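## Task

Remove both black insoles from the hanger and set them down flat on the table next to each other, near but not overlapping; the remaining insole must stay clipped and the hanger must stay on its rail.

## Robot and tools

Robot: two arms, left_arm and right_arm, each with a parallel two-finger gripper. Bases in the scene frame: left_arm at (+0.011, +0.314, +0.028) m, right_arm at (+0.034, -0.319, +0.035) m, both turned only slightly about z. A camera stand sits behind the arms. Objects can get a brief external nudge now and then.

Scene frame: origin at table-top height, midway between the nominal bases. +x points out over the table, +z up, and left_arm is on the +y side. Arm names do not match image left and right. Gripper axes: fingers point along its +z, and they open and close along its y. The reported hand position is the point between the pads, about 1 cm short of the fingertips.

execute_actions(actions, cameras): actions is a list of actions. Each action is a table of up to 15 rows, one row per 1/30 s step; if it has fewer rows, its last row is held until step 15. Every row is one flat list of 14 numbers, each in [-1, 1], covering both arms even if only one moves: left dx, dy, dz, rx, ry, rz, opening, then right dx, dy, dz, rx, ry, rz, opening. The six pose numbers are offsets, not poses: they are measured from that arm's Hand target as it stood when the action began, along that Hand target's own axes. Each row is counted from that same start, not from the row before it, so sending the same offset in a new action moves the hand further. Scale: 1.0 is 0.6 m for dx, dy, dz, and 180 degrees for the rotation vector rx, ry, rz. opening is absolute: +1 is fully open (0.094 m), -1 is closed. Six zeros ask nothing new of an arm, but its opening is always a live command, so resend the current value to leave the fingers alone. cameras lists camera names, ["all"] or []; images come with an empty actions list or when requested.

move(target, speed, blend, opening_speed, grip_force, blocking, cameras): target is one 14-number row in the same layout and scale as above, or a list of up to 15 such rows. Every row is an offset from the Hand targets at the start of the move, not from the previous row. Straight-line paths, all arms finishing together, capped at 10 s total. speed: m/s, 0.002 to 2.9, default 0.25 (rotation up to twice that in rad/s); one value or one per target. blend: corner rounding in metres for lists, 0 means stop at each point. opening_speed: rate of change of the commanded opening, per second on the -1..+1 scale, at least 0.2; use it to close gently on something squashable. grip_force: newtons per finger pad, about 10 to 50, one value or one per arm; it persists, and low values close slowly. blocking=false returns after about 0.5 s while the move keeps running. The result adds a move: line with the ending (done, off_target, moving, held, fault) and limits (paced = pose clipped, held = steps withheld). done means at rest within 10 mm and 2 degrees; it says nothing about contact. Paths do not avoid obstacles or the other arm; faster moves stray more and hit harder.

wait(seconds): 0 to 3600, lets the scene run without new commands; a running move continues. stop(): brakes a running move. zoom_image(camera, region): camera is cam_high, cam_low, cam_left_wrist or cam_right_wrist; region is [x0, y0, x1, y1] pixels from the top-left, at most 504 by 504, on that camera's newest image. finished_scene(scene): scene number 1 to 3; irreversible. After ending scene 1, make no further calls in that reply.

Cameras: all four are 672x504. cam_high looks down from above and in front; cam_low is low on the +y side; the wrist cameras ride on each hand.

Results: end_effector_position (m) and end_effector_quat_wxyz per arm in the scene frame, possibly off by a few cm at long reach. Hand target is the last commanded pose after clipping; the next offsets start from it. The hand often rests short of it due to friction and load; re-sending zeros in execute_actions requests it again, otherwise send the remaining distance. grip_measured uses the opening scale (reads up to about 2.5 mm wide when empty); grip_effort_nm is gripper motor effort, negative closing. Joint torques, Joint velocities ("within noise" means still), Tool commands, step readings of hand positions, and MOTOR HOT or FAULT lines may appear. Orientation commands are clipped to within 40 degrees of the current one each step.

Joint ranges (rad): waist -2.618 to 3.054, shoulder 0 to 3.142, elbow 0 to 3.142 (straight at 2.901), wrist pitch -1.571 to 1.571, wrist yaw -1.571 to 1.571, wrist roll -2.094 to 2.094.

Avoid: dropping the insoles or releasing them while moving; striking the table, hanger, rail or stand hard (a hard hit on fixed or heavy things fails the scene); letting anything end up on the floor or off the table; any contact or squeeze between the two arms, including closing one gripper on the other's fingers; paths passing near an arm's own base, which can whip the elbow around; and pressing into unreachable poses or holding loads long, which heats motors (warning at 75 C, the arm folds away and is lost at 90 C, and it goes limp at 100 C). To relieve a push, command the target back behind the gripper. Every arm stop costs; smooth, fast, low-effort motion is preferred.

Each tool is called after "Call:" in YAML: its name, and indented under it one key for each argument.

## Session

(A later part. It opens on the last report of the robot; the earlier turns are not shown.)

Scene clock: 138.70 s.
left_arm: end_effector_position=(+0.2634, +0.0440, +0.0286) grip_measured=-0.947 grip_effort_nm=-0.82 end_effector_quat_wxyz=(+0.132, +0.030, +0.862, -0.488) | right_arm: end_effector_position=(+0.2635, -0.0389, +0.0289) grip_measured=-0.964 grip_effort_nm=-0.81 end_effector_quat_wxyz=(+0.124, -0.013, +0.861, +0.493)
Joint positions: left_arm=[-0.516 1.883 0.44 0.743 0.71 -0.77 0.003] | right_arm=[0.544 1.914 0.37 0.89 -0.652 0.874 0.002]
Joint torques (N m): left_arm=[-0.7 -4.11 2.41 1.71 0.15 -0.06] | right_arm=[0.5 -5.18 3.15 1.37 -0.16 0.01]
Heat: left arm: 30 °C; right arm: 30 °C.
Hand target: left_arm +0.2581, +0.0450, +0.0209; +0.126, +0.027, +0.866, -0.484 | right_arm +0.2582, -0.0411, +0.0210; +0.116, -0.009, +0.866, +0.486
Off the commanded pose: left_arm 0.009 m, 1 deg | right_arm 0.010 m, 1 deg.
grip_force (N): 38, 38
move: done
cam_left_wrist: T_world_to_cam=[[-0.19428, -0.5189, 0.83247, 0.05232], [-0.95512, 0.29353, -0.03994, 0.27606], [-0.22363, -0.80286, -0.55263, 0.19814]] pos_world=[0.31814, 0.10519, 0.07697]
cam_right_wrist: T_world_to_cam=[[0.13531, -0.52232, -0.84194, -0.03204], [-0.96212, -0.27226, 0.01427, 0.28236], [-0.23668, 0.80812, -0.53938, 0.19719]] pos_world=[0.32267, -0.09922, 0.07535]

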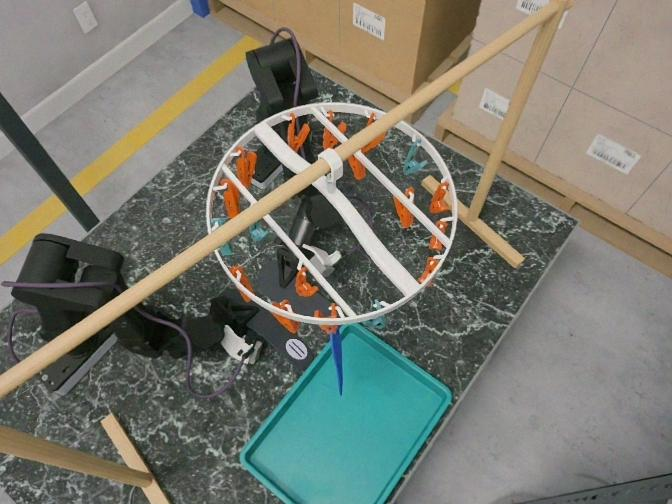

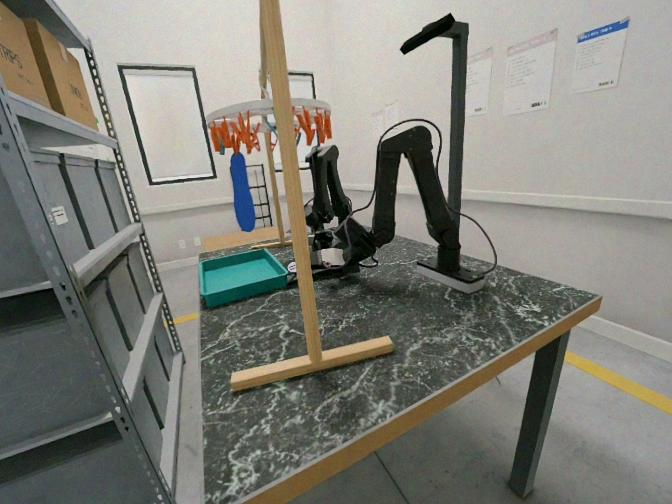

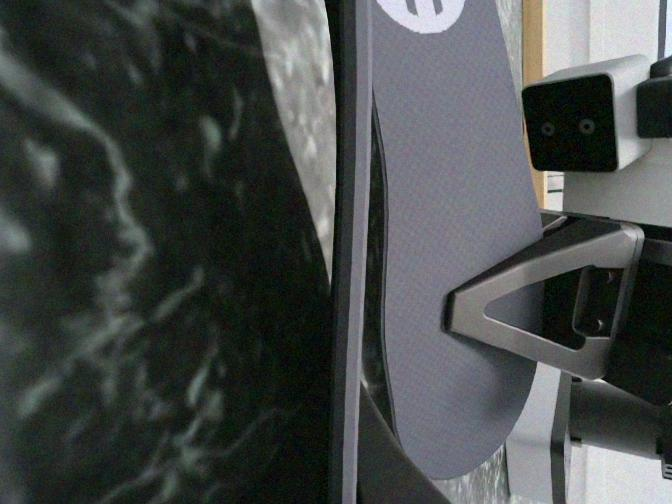

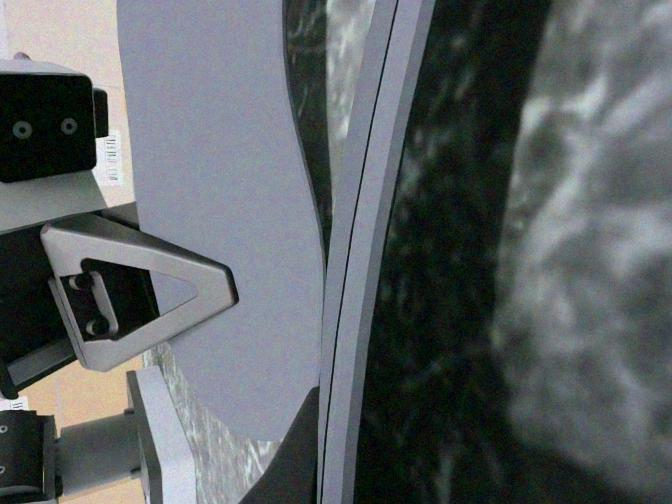

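Call:
move:
  target: [0,0,0,0,0,0,-0.68,0,0,0,0,0,0,-0.68]
  grip_force: 50
  opening_speed: 0.3
  cameras: ["cam_left_wrist","cam_right_wrist"]

Scene clock: 145.40 s.
left_arm: end_effector_position=(+0.2642, +0.0442, +0.0286) grip_measured=-0.683 grip_effort_nm=0.09 end_effector_quat_wxyz=(+0.134, +0.029, +0.862, -0.487) | right_arm: end_effector_position=(+0.2636, -0.0388, +0.0291) grip_measured=-0.683 grip_effort_nm=0.10 end_effector_quat_wxyz=(+0.124, -0.013, +0.861, +0.493)
Joint positions: left_arm=[-0.516 1.883 0.44 0.744 0.706 -0.771 0.015] | right_arm=[0.544 1.914 0.37 0.891 -0.652 0.874 0.015]
Joint torques (N m): left_arm=[-0.69 -4.11 2.4 1.68 0.19 -0.05] | right_arm=[0.54 -5.19 3.12 1.33 -0.15 -0.01]
Heat: left arm: 31 °C; right arm: 31 °C.
Hand target: left_arm +0.2582, +0.0450, +0.0209; +0.126, +0.027, +0.866, -0.484 | right_arm +0.2582, -0.0410, +0.0210; +0.116, -0.009, +0.866, +0.486
Off the commanded pose: left_arm 0.010 m, 1 deg | right_arm 0.010 m, 1 deg.
move: done
cam_left_wrist: T_world_to_cam=[[-0.19438, -0.52069, 0.83132, 0.05272], [-0.95607, 0.29014, -0.04182, 0.27727], [-0.21943, -0.80293, -0.55422, 0.19739]] pos_world=[0.31865, 0.10549, 0.07717]
cam_right_wrist: T_world_to_cam=[[0.13575, -0.52179, -0.8422, -0.0319], [-0.96218, -0.27208, 0.01348, 0.28258], [-0.23618, 0.80852, -0.53899, 0.1971]] pos_world=[0.32278, -0.09912, 0.07556]

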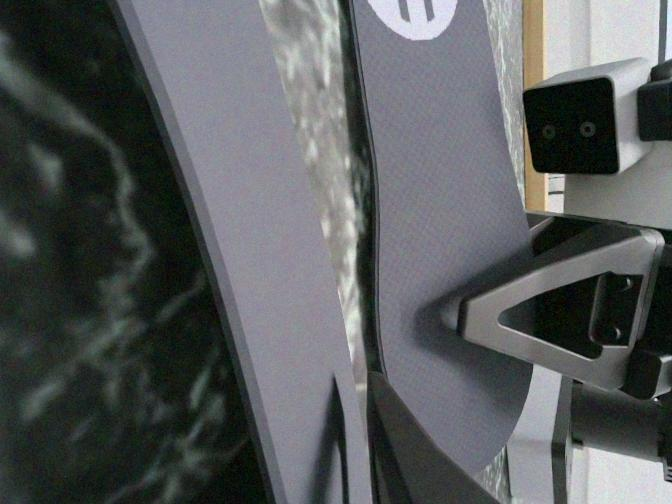

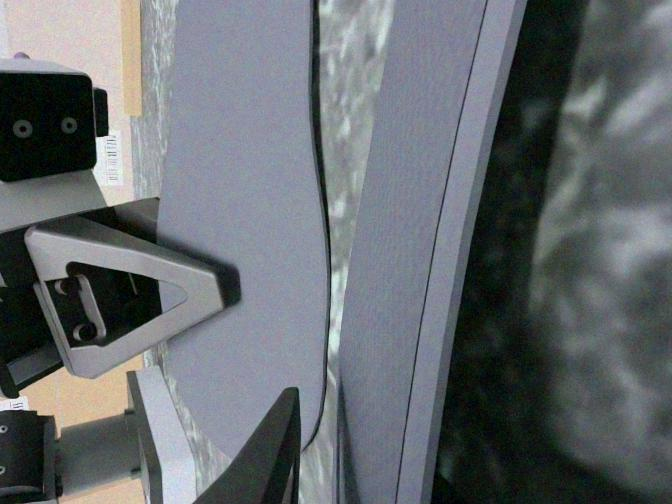

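Call:
move:
  target: [0.0259,0.088,-0.158,0,0,0,-0.68,0.02,-0.089,-0.158,0,0,0,-0.68]
  speed: 0.12
  cameras: ["all"]

Scene clock: 149.30 s.
left_arm: end_effector_position=(+0.2285, +0.1511, +0.0146) grip_measured=-0.682 grip_effort_nm=0.08 end_effector_quat_wxyz=(+0.118, +0.022, +0.868, -0.482) | right_arm: end_effector_position=(+0.2307, -0.1488, +0.0150) grip_measured=-0.682 grip_effort_nm=0.10 end_effector_quat_wxyz=(+0.109, -0.002, +0.871, +0.480)
Joint positions: left_arm=[-0.082 1.747 0.295 0.316 0.976 -0.247 0.015] | right_arm=[0.081 1.745 0.197 0.472 -0.944 0.363 0.015]
Joint torques (N m): left_arm=[0.65 -5.5 4.22 0.74 0.43 0.07] | right_arm=[-0.66 -5.97 4.7 0.65 -0.53 -0.11]
Heat: left arm: 30 °C; right arm: 31 °C.
Hand target: left_arm +0.2339, +0.1519, +0.0207; +0.126, +0.027, +0.866, -0.484 | right_arm +0.2351, -0.1480, +0.0210; +0.116, -0.009, +0.866, +0.486
Off the commanded pose: left_arm 0.008 m, 1 deg | right_arm 0.008 m, 2 deg.
move: done
cam_left_wrist: T_world_to_cam=[[-0.16539, -0.53206, 0.8304, 0.10809], [-0.95642, 0.29198, -0.00341, 0.2107], [-0.24065, -0.79477, -0.55716, 0.27131]] pos_world=[0.28469, 0.21162, 0.06212]
cam_right_wrist: T_world_to_cam=[[0.09836, -0.54795, -0.83071, -0.09208], [-0.96257, -0.26422, 0.06031, 0.22169], [-0.25254, 0.79369, -0.55343, 0.27248]] pos_world=[0.29126, -0.20815, 0.06094]

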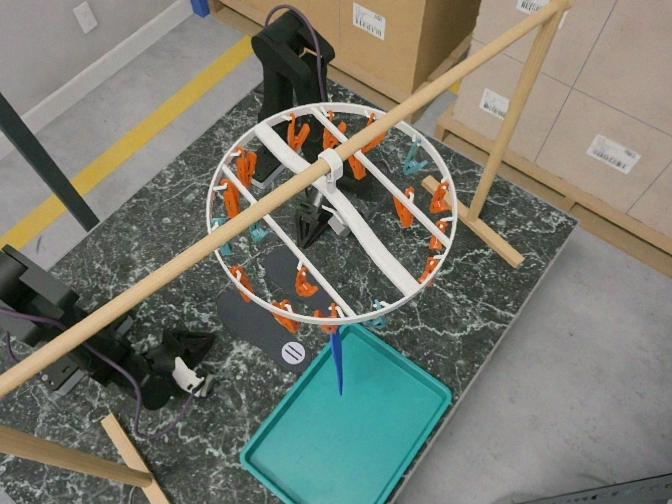

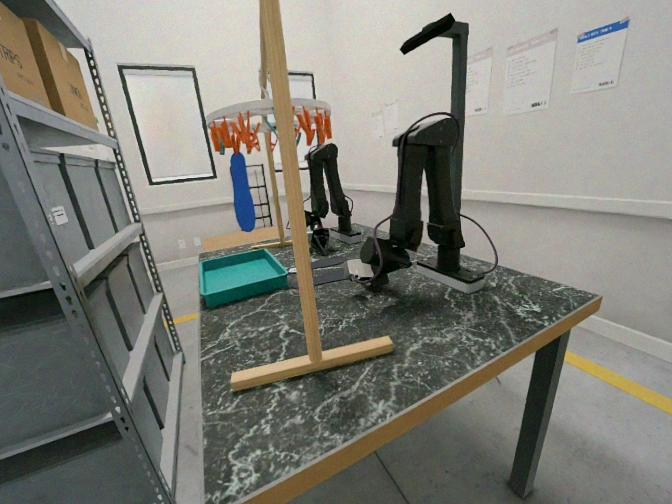

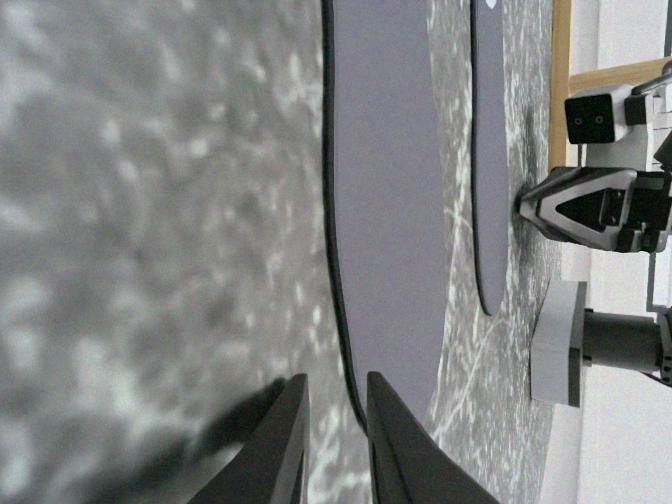

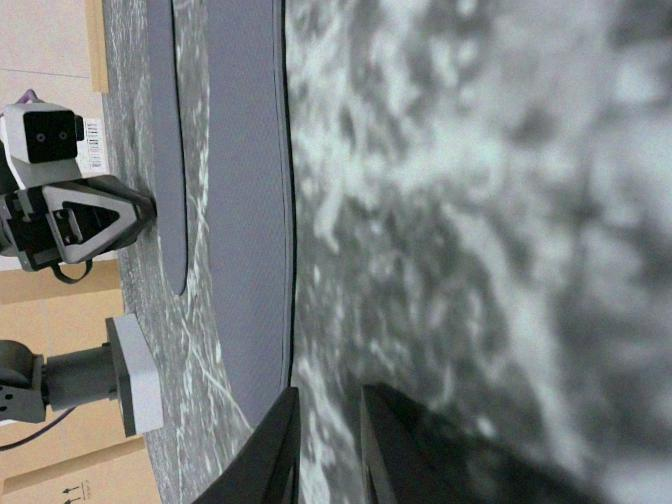

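Call:
move:
  target:
    - [-0.082,0.023,0.002,0,0,0,-1,0,0.04,-0.06,0,0,0,-1]
    - [-0.075,-0.005,0.0625,0,0,0,-1,0,0.04,-0.06,0,0,0,-1]
  speed: 0.1
  cameras: ["cam_left_wrist","cam_right_wrist"]

Scene clock: 162.23 s.
left_arm: end_effector_position=(+0.2915, +0.1236, +0.0229) grip_measured=-0.987 grip_effort_nm=-0.68 end_effector_quat_wxyz=(+0.137, +0.029, +0.864, -0.483) | right_arm: end_effector_position=(+0.2200, -0.1663, +0.0526) grip_measured=-0.994 grip_effort_nm=-0.33 end_effector_quat_wxyz=(+0.108, -0.003, +0.871, +0.480)
Joint positions: left_arm=[-0.178 1.872 0.501 0.401 0.927 -0.398 0.001] | right_arm=[-0.026 1.414 0.24 -0.046 -0.989 0.188 0]
Joint torques (N m): left_arm=[-0.75 -3.9 2.39 1.34 0.35 -0.04] | right_arm=[-0.61 -3.41 7.31 0.53 -0.57 -0.12]
Heat: left arm: 29 °C; right arm: 29 °C.
Hand target: left_arm +0.2842, +0.1220, +0.0155; +0.126, +0.027, +0.866, -0.484 | right_arm +0.2252, -0.1658, +0.0592; +0.116, -0.009, +0.866, +0.486
Off the commanded pose: left_arm 0.011 m, 1 deg | right_arm 0.008 m, 1 deg.
move: off_target (left_arm)
cam_left_wrist: T_world_to_cam=[[-0.19836, -0.52831, 0.82555, 0.10621], [-0.95673, 0.28733, -0.04601, 0.28071], [-0.2129, -0.79895, -0.56245, 0.26177]] pos_world=[0.34536, 0.1846, 0.07246]
cam_right_wrist: T_world_to_cam=[[0.1001, -0.54787, -0.83056, -0.06982], [-0.96213, -0.266, 0.05951, 0.20417], [-0.25353, 0.79315, -0.55375, 0.30461]] pos_world=[0.28066, -0.22555, 0.09854]

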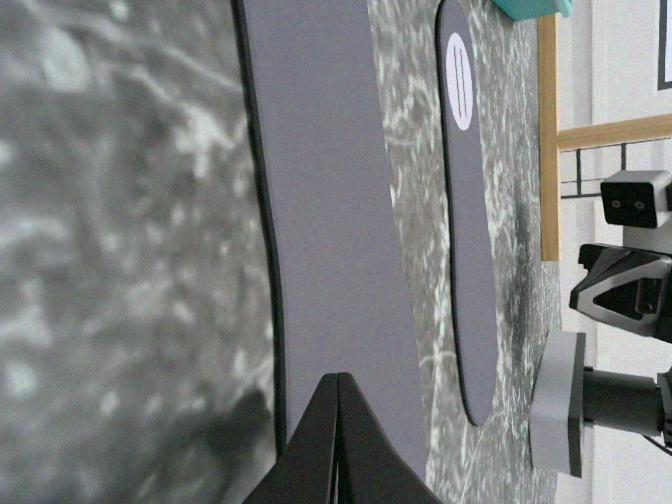

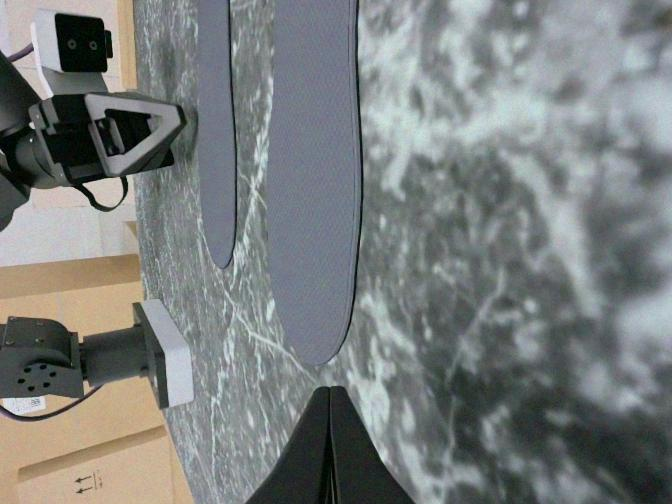

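Call:
move:
  target:
    - [-0.0024,0.0177,-0.0282,0,0,0,-1,0,0,0,0,0,0,-1]
    - [0.0012,0.0302,-0.0207,0,0,0,-1,0,0,0,0,0,0,-1]
    - [0.0067,-0.0097,0.0427,0,0,0,-1,0,0,0,0,0,0,-1]
  speed: 0.08
  cameras: ["cam_left_wrist","cam_right_wrist"]

Scene clock: 172.30 s.
left_arm: end_effector_position=(+0.2932, +0.0964, +0.0173) grip_measured=-0.987 grip_effort_nm=-0.68 end_effector_quat_wxyz=(+0.138, +0.032, +0.861, -0.489) | right_arm: end_effector_position=(+0.2200, -0.1663, +0.0526) grip_measured=-0.994 grip_effort_nm=-0.33 end_effector_quat_wxyz=(+0.108, -0.003, +0.871, +0.480)
Joint positions: left_arm=[-0.278 1.938 0.501 0.578 0.878 -0.531 0.001] | right_arm=[-0.026 1.414 0.24 -0.046 -0.989 0.188 0]
Joint torques (N m): left_arm=[-0.73 -4.15 1.69 1.45 0.24 -0.01] | right_arm=[-0.59 -3.43 7.3 0.54 -0.59 -0.12]
Heat: left arm: 30 °C; right arm: 29 °C.
Hand target: left_arm +0.2842, +0.0969, +0.0065; +0.126, +0.027, +0.866, -0.484 | right_arm +0.2252, -0.1658, +0.0592; +0.116, -0.009, +0.866, +0.486
Off the commanded pose: left_arm 0.014 m, 2 deg | right_arm 0.008 m, 1 deg.
move: off_target (left_arm)
cam_left_wrist: T_world_to_cam=[[-0.20377, -0.51674, 0.83154, 0.09718], [-0.95515, 0.29135, -0.053, 0.28913], [-0.21489, -0.80504, -0.55293, 0.23826]] pos_world=[0.34717, 0.15779, 0.06625]
cam_right_wrist: T_world_to_cam=[[0.1001, -0.54787, -0.83056, -0.06982], [-0.96213, -0.266, 0.05951, 0.20417], [-0.25353, 0.79315, -0.55375, 0.30461]] pos_world=[0.28066, -0.22555, 0.09854]

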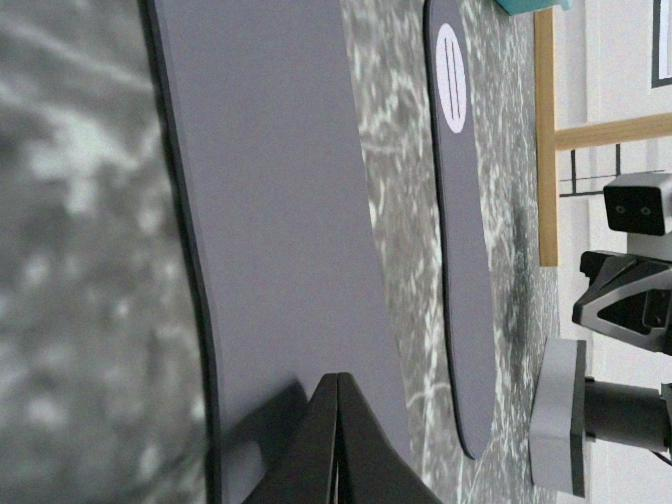

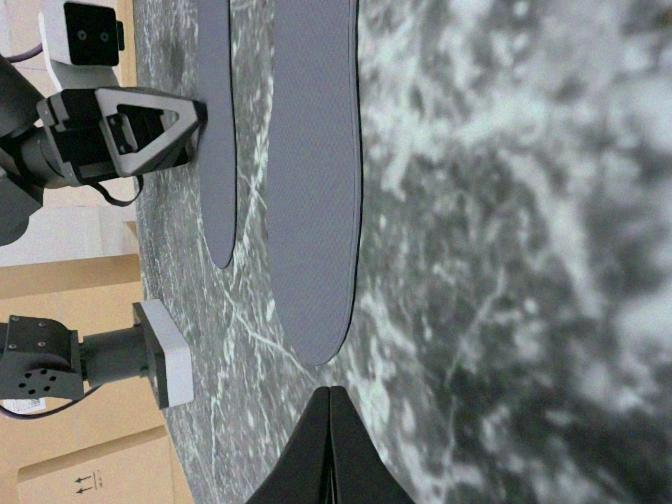

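Call:
move:
  target:
    - [-0.03,-0.027,-0.119,0,0,0,-1,0,0,0,0,0,0,-1]
    - [-0.0243,-0.0018,-0.1135,-0.2918,0.1658,0.133,-1,0,0,0,0,0,0,-1]
  speed: 0.15
  blend: 0.01
  cameras: ["cam_left_wrist","cam_right_wrist"]

Scene clock: 186.03 s.
left_arm: end_effector_position=(+0.2803, +0.1588, +0.0439) grip_measured=-0.987 grip_effort_nm=-0.68 end_effector_quat_wxyz=(+0.001, +0.257, +0.966, -0.005) | right_arm: end_effector_position=(+0.2200, -0.1663, +0.0526) grip_measured=-0.994 grip_effort_nm=-0.33 end_effector_quat_wxyz=(+0.108, -0.003, +0.871, +0.480)
Joint positions: left_arm=[-0.539 1.807 1.123 -0.883 0.009 0.001 0.001] | right_arm=[-0.026 1.414 0.24 -0.046 -0.989 0.188 0]
Joint torques (N m): left_arm=[-0.73 -5.01 8.05 0.26 -0.05 -0.07] | right_arm=[-0.58 -3.43 7.36 0.54 -0.59 -0.11]
Heat: left arm: 30 °C; right arm: 29 °C.
Hand target: left_arm +0.2850, +0.1550, +0.0450; +0.000, +0.259, +0.966, +0.000 | right_arm +0.2252, -0.1658, +0.0592; +0.116, -0.009, +0.866, +0.486
Off the commanded pose: left_arm 0.006 m, 1 deg | right_arm 0.008 m, 1 deg.
move: done
cam_left_wrist: T_world_to_cam=[[-0.5096, -0.86031, 0.01352, 0.28098], [-0.77956, 0.46831, 0.4159, 0.16214], [-0.36413, 0.2014, -0.90931, 0.19817]] pos_world=[0.34174, 0.12588, 0.10897]
cam_right_wrist: T_world_to_cam=[[0.1001, -0.54787, -0.83056, -0.06982], [-0.96213, -0.266, 0.05951, 0.20417], [-0.25353, 0.79315, -0.55375, 0.30461]] pos_world=[0.28066, -0.22555, 0.09854]

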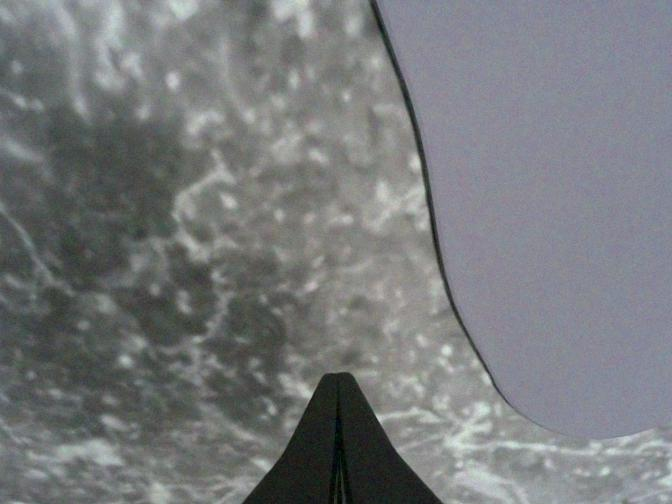

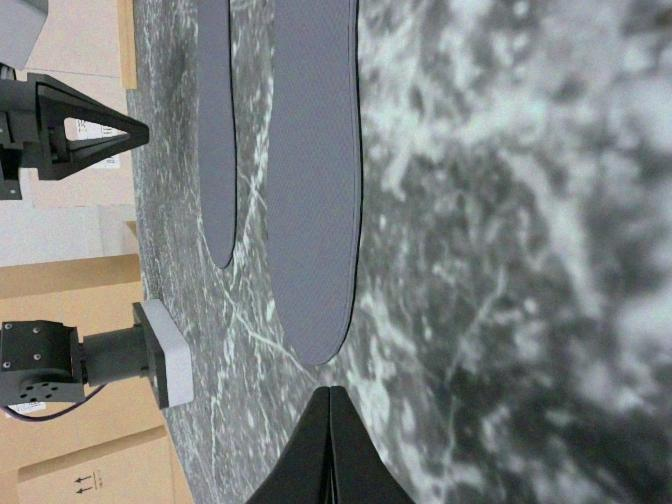

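Call:
move:
  target:
    - [-0.0144,0.0083,0.055,0,0,0,-1,0,0,0,0,0,0,-1]
    - [-0.06,-0.071,0.055,0,0,0,-1,0,0,0,0,0,0,-1]
  speed: 0.07
  cameras: ["all"]

Scene clock: 196.50 s.
left_arm: end_effector_position=(+0.2918, +0.1043, +0.0134) grip_measured=-0.987 grip_effort_nm=-0.68 end_effector_quat_wxyz=(+0.003, +0.259, +0.966, -0.005) | right_arm: end_effector_position=(+0.2200, -0.1663, +0.0526) grip_measured=-0.994 grip_effort_nm=-0.33 end_effector_quat_wxyz=(+0.108, -0.003, +0.871, +0.480)
Joint positions: left_arm=[-0.66 1.992 1.242 -0.812 0.007 -0.116 0.001] | right_arm=[-0.026 1.414 0.24 -0.046 -0.989 0.188 0]
Joint torques (N m): left_arm=[-0.7 -6.04 7.82 0.28 -0.05 -0.08] | right_arm=[-0.57 -3.38 7.3 0.53 -0.59 -0.11]
Heat: left arm: 29 °C; right arm: 29 °C.
Hand target: left_arm +0.2950, +0.1000, +0.0121; +0.000, +0.259, +0.966, -0.001 | right_arm +0.2252, -0.1658, +0.0592; +0.116, -0.009, +0.866, +0.486
Off the commanded pose: left_arm 0.005 m, 1 deg | right_arm 0.008 m, 1 deg.
move: done
cam_left_wrist: T_world_to_cam=[[-0.51288, -0.85838, 0.01208, 0.24107], [-0.77941, 0.4715, 0.41258, 0.20891], [-0.35984, 0.20219, -0.91084, 0.18419]] pos_world=[0.35275, 0.07119, 0.07867]
cam_right_wrist: T_world_to_cam=[[0.1001, -0.54787, -0.83056, -0.06982], [-0.96213, -0.266, 0.05951, 0.20417], [-0.25353, 0.79315, -0.55375, 0.30461]] pos_world=[0.28066, -0.22555, 0.09854]

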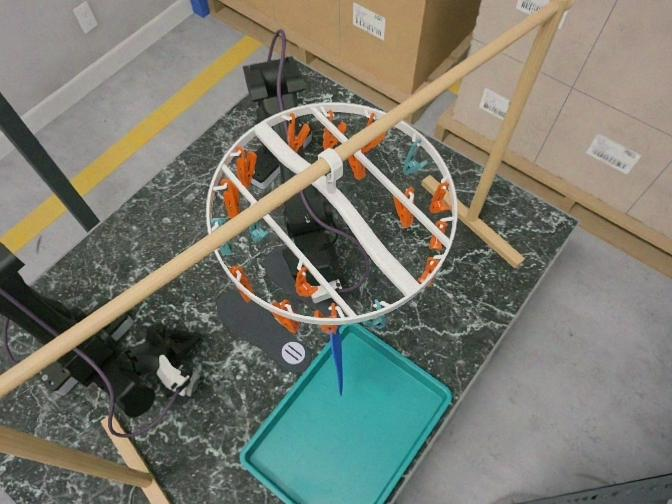

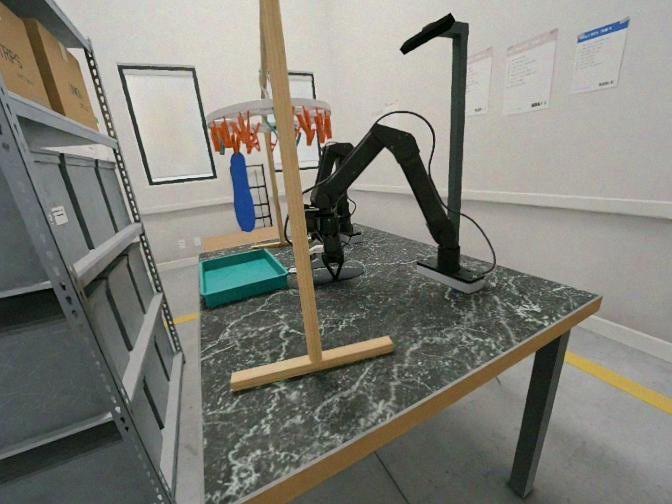

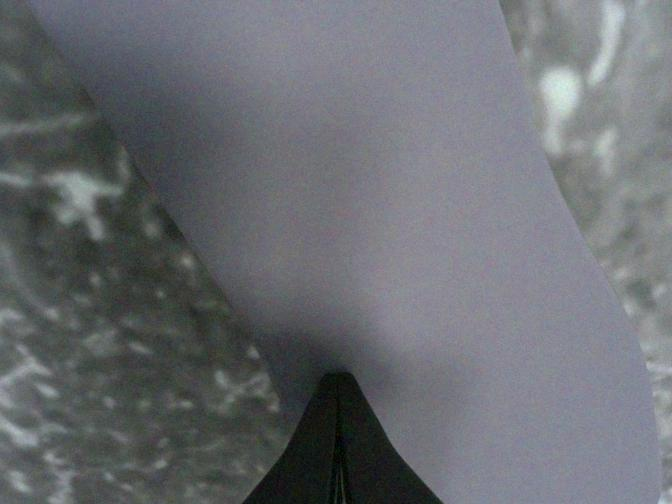

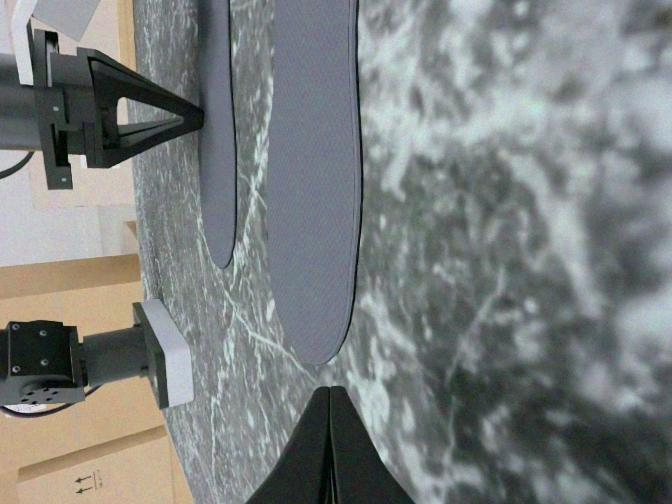

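Call:
move:
  target:
    - [0.0458,0.0793,-0.005,0,0,0,-1,0,0,0,0,0,0,-1]
    - [0.0458,0.0793,0.018,0,0,0,-1,0,0,0,0,0,0,-1]
    - [0,0,0.018,0,0,0,-1,0,0,0,0,0,0,-1]
  speed: [0.12,0.05,0.07]
  cameras: ["cam_left_wrist","cam_right_wrist"]

Scene clock: 204.03 s.
left_arm: end_effector_position=(+0.2939, +0.1233, +0.0115) grip_measured=-0.987 grip_effort_nm=-0.68 end_effector_quat_wxyz=(-0.001, +0.253, +0.967, +0.031) | right_arm: end_effector_position=(+0.2200, -0.1663, +0.0526) grip_measured=-0.994 grip_effort_nm=-0.33 end_effector_quat_wxyz=(+0.108, -0.003, +0.871, +0.480)
Joint positions: left_arm=[-0.645 1.992 1.231 -0.834 -0.058 -0.114 0.001] | right_arm=[-0.026 1.414 0.24 -0.046 -0.989 0.188 0]
Joint torques (N m): left_arm=[-1.91 -4.78 6.95 0.79 0.51 -0.11] | right_arm=[-0.62 -3.4 7.25 0.52 -0.57 -0.11]
Heat: left arm: 29 °C; right arm: 29 °C.
Hand target: left_arm +0.2949, +0.1000, +0.0012; +0.000, +0.259, +0.966, +0.000 | right_arm +0.2252, -0.1658, +0.0592; +0.116, -0.009, +0.866, +0.486
Off the commanded pose: left_arm 0.025 m, 4 deg | right_arm 0.008 m, 1 deg.
move: off_target (left_arm)
cam_left_wrist: T_world_to_cam=[[-0.50222, -0.86295, -0.05562, 0.2567], [-0.79017, 0.43183, 0.43492, 0.21025], [-0.3513, 0.26237, -0.89875, 0.16931]] pos_world=[0.35453, 0.0863, 0.075]
cam_right_wrist: T_world_to_cam=[[0.1001, -0.54787, -0.83056, -0.06982], [-0.96213, -0.266, 0.05951, 0.20417], [-0.25353, 0.79315, -0.55375, 0.30461]] pos_world=[0.28066, -0.22555, 0.09854]

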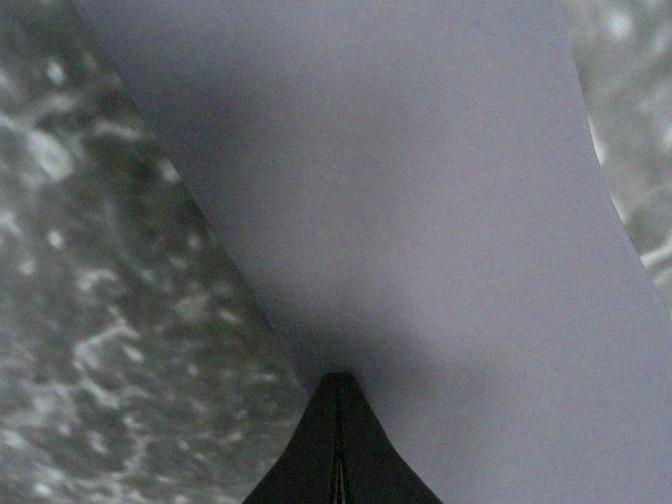

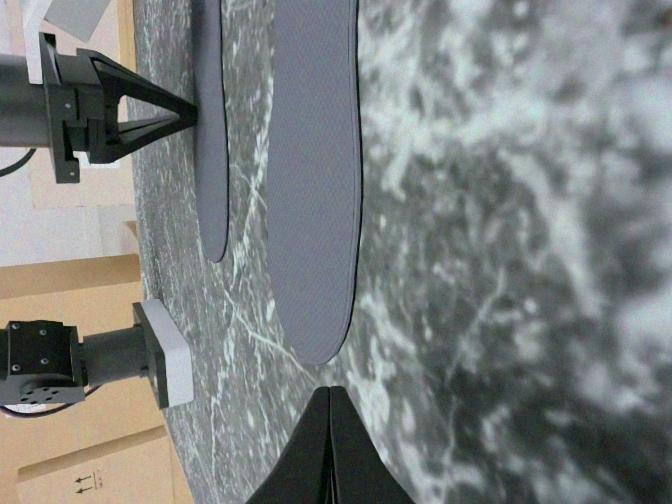

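Call:
move:
  target: [0.046,0.079,-0.12,0,0,0,-1,0,0,0,0,0,0,-1]
  speed: 0.15
  cameras: ["all"]

Scene clock: 209.47 s.
left_arm: end_effector_position=(+0.2850, +0.1590, +0.0550) grip_measured=-0.987 grip_effort_nm=-0.68 end_effector_quat_wxyz=(-0.025, +0.260, +0.965, +0.011) | right_arm: end_effector_position=(+0.2200, -0.1663, +0.0526) grip_measured=-0.994 grip_effort_nm=-0.33 end_effector_quat_wxyz=(+0.108, -0.003, +0.871, +0.480)
Joint positions: left_arm=[-0.541 1.855 1.231 -1 -0.008 0.005 0.001] | right_arm=[-0.026 1.414 0.24 -0.046 -0.989 0.188 0]
Joint torques (N m): left_arm=[0.73 -9.78 7.97 0.16 0.08 0.03] | right_arm=[-0.58 -3.4 7.3 0.53 -0.58 -0.11]
Heat: left arm: 29 °C; right arm: 29 °C.
Hand target: left_arm +0.2947, +0.1549, +0.0732; +0.000, +0.259, +0.966, +0.000 | right_arm +0.2252, -0.1658, +0.0592; +0.116, -0.009, +0.866, +0.486
Off the commanded pose: left_arm 0.021 m, 3 deg | right_arm 0.008 m, 1 deg.
move: off_target (left_arm)
cam_left_wrist: T_world_to_cam=[[-0.51462, -0.85741, -0.00256, 0.28523], [-0.75867, 0.45397, 0.46725, 0.15454], [-0.39947, 0.2424, -0.88412, 0.21204]] pos_world=[0.34874, 0.12301, 0.11599]
cam_right_wrist: T_world_to_cam=[[0.1001, -0.54787, -0.83056, -0.06982], [-0.96213, -0.266, 0.05951, 0.20417], [-0.25353, 0.79315, -0.55375, 0.30461]] pos_world=[0.28066, -0.22555, 0.09854]

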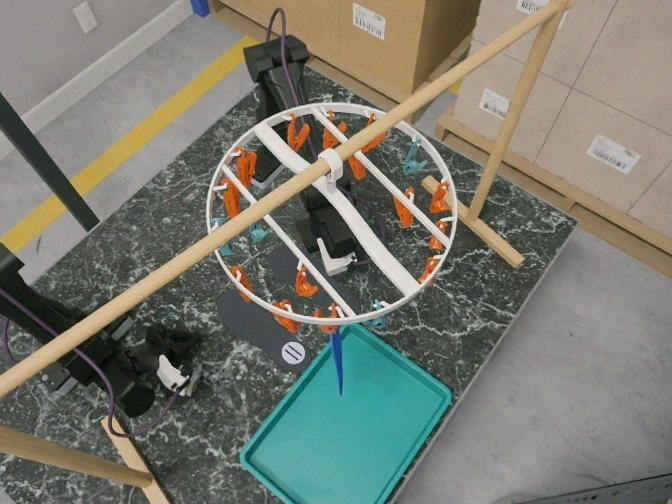

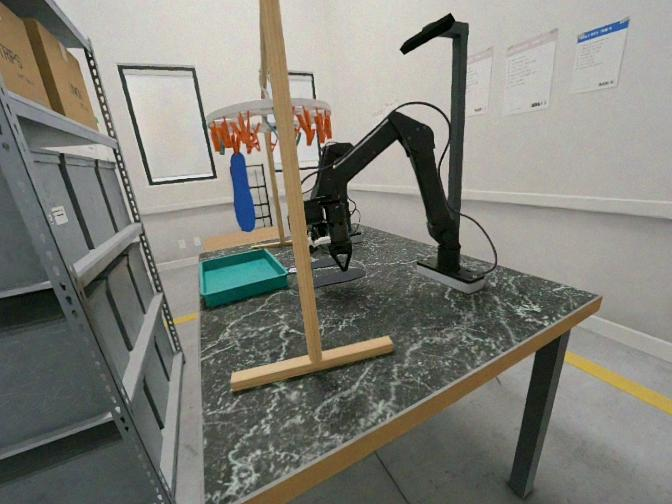

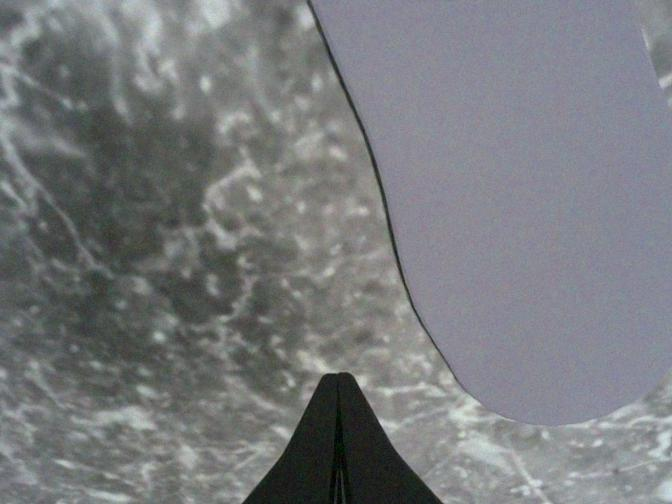

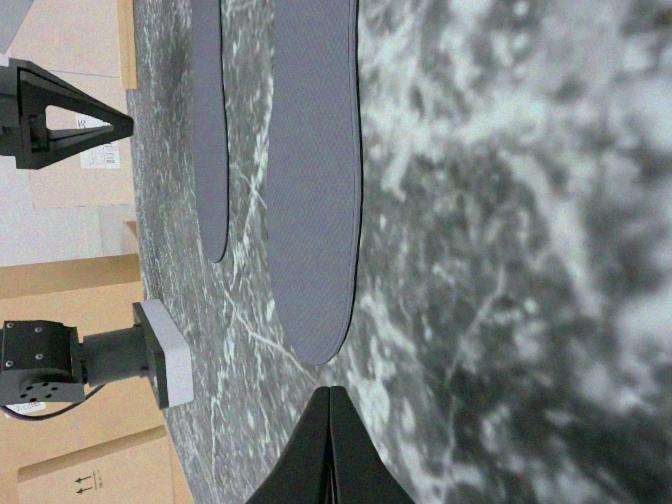

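Call:
move:
  target:
    - [0.0108,0.0188,0.1067,0,0,0,-1,0,0,0,0,0,0,-1]
    - [-0.0458,-0.0793,0.1067,0,0,0,-1,0,0,0,0,0,0,-1]
  speed: 0.08
  cameras: ["cam_left_wrist","cam_right_wrist"]

Scene clock: 221.30 s.
left_arm: end_effector_position=(+0.2925, +0.1056, +0.0106) grip_measured=-0.987 grip_effort_nm=-0.68 end_effector_quat_wxyz=(+0.004, +0.259, +0.966, +0.001) | right_arm: end_effector_position=(+0.2200, -0.1663, +0.0526) grip_measured=-0.994 grip_effort_nm=-0.33 end_effector_quat_wxyz=(+0.108, -0.003, +0.871, +0.480)
Joint positions: left_arm=[-0.661 1.997 1.237 -0.802 -0.004 -0.117 0.001] | right_arm=[-0.026 1.414 0.24 -0.046 -0.989 0.188 0]
Joint torques (N m): left_arm=[-0.62 -6.02 7.77 0.31 0.05 -0.08] | right_arm=[-0.57 -3.44 7.24 0.53 -0.57 -0.12]
Heat: left arm: 29 °C; right arm: 29 °C.
Hand target: left_arm +0.2946, +0.1000, +0.0092; +0.000, +0.259, +0.966, +0.000 | right_arm +0.2252, -0.1658, +0.0592; +0.116, -0.009, +0.866, +0.486
Off the commanded pose: left_arm 0.006 m, 0 deg | right_arm 0.008 m, 1 deg.
move: done
cam_left_wrist: T_world_to_cam=[[-0.51348, -0.8581, 0.00107, 0.24281], [-0.78168, 0.46826, 0.41194, 0.21106], [-0.35399, 0.21069, -0.91121, 0.17908]] pos_world=[0.35305, 0.07179, 0.07598]
cam_right_wrist: T_world_to_cam=[[0.1001, -0.54787, -0.83056, -0.06982], [-0.96213, -0.266, 0.05951, 0.20417], [-0.25353, 0.79315, -0.55375, 0.30461]] pos_world=[0.28066, -0.22555, 0.09854]

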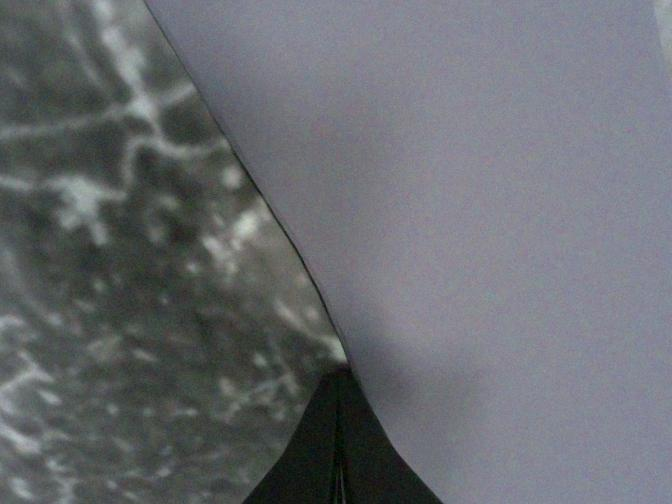

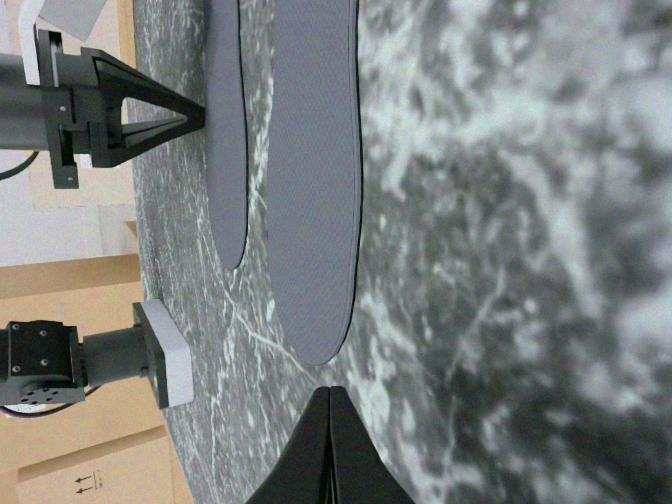

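Call:
move:
  target:
    - [-0.01,-0.0173,0,0,0,0,-1,0,0,0,0,0,0,-1]
    - [0.033,0.058,-0.002,0,0,0,-1,0,0,0,0,0,0,-1]
    - [0.033,0.058,-0.1,0,0,0,-1,0,0,0,0,0,0,-1]
  speed: 0.08
  cameras: ["all"]

Scene clock: 226.93 s.
left_arm: end_effector_position=(+0.2832, +0.1426, +0.0507) grip_measured=-0.987 grip_effort_nm=-0.68 end_effector_quat_wxyz=(-0.027, +0.259, +0.965, +0.004) | right_arm: end_effector_position=(+0.2200, -0.1663, +0.0526) grip_measured=-0.994 grip_effort_nm=-0.33 end_effector_quat_wxyz=(+0.108, -0.003, +0.871, +0.480)
Joint positions: left_arm=[-0.579 1.886 1.254 -0.993 0.008 -0.035 0.001] | right_arm=[-0.026 1.414 0.24 -0.046 -0.989 0.188 0]
Joint torques (N m): left_arm=[0.66 -9.84 8.13 0.19 -0.06 0.03] | right_arm=[-0.57 -3.37 7.31 0.53 -0.57 -0.11]
Heat: left arm: 29 °C; right arm: 29 °C.
Hand target: left_arm +0.2950, +0.1399, +0.0693; +0.001, +0.259, +0.966, -0.001 | right_arm +0.2252, -0.1658, +0.0592; +0.116, -0.009, +0.866, +0.486
Off the commanded pose: left_arm 0.022 m, 3 deg | right_arm 0.008 m, 1 deg.
move: off_target (left_arm)
cam_left_wrist: T_world_to_cam=[[-0.51295, -0.85835, 0.01129, 0.26919], [-0.75591, 0.45789, 0.46791, 0.16132], [-0.4068, 0.23148, -0.8837, 0.21512]] pos_world=[0.34753, 0.1074, 0.11158]
cam_right_wrist: T_world_to_cam=[[0.1001, -0.54787, -0.83056, -0.06982], [-0.96213, -0.266, 0.05951, 0.20417], [-0.25353, 0.79315, -0.55375, 0.30461]] pos_world=[0.28066, -0.22555, 0.09854]

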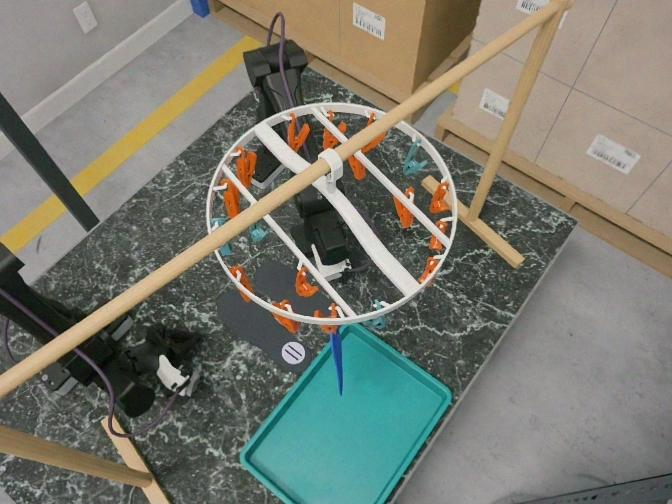

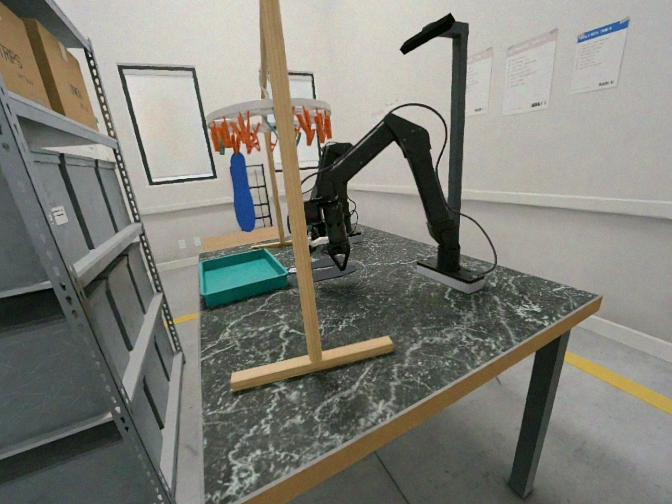

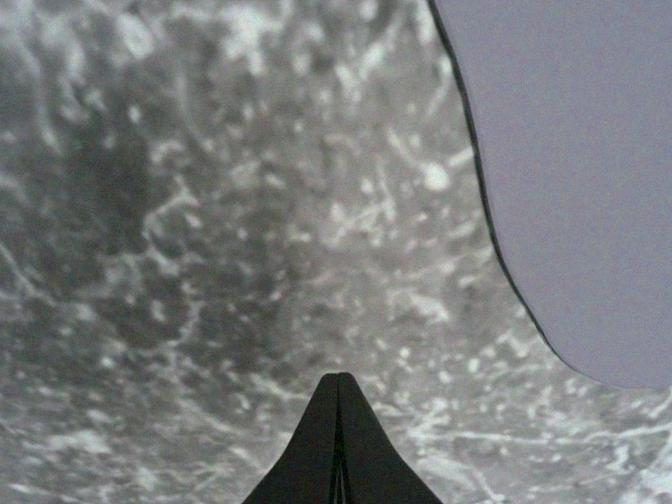

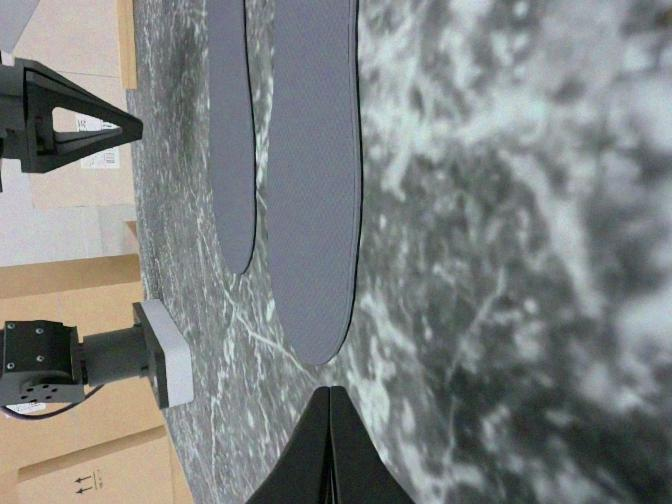

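Gap is now under 2 cm, with both insoles flat and parallel.

Call:
finished_scene:
  scene: 3

The scene is finished: the task was done.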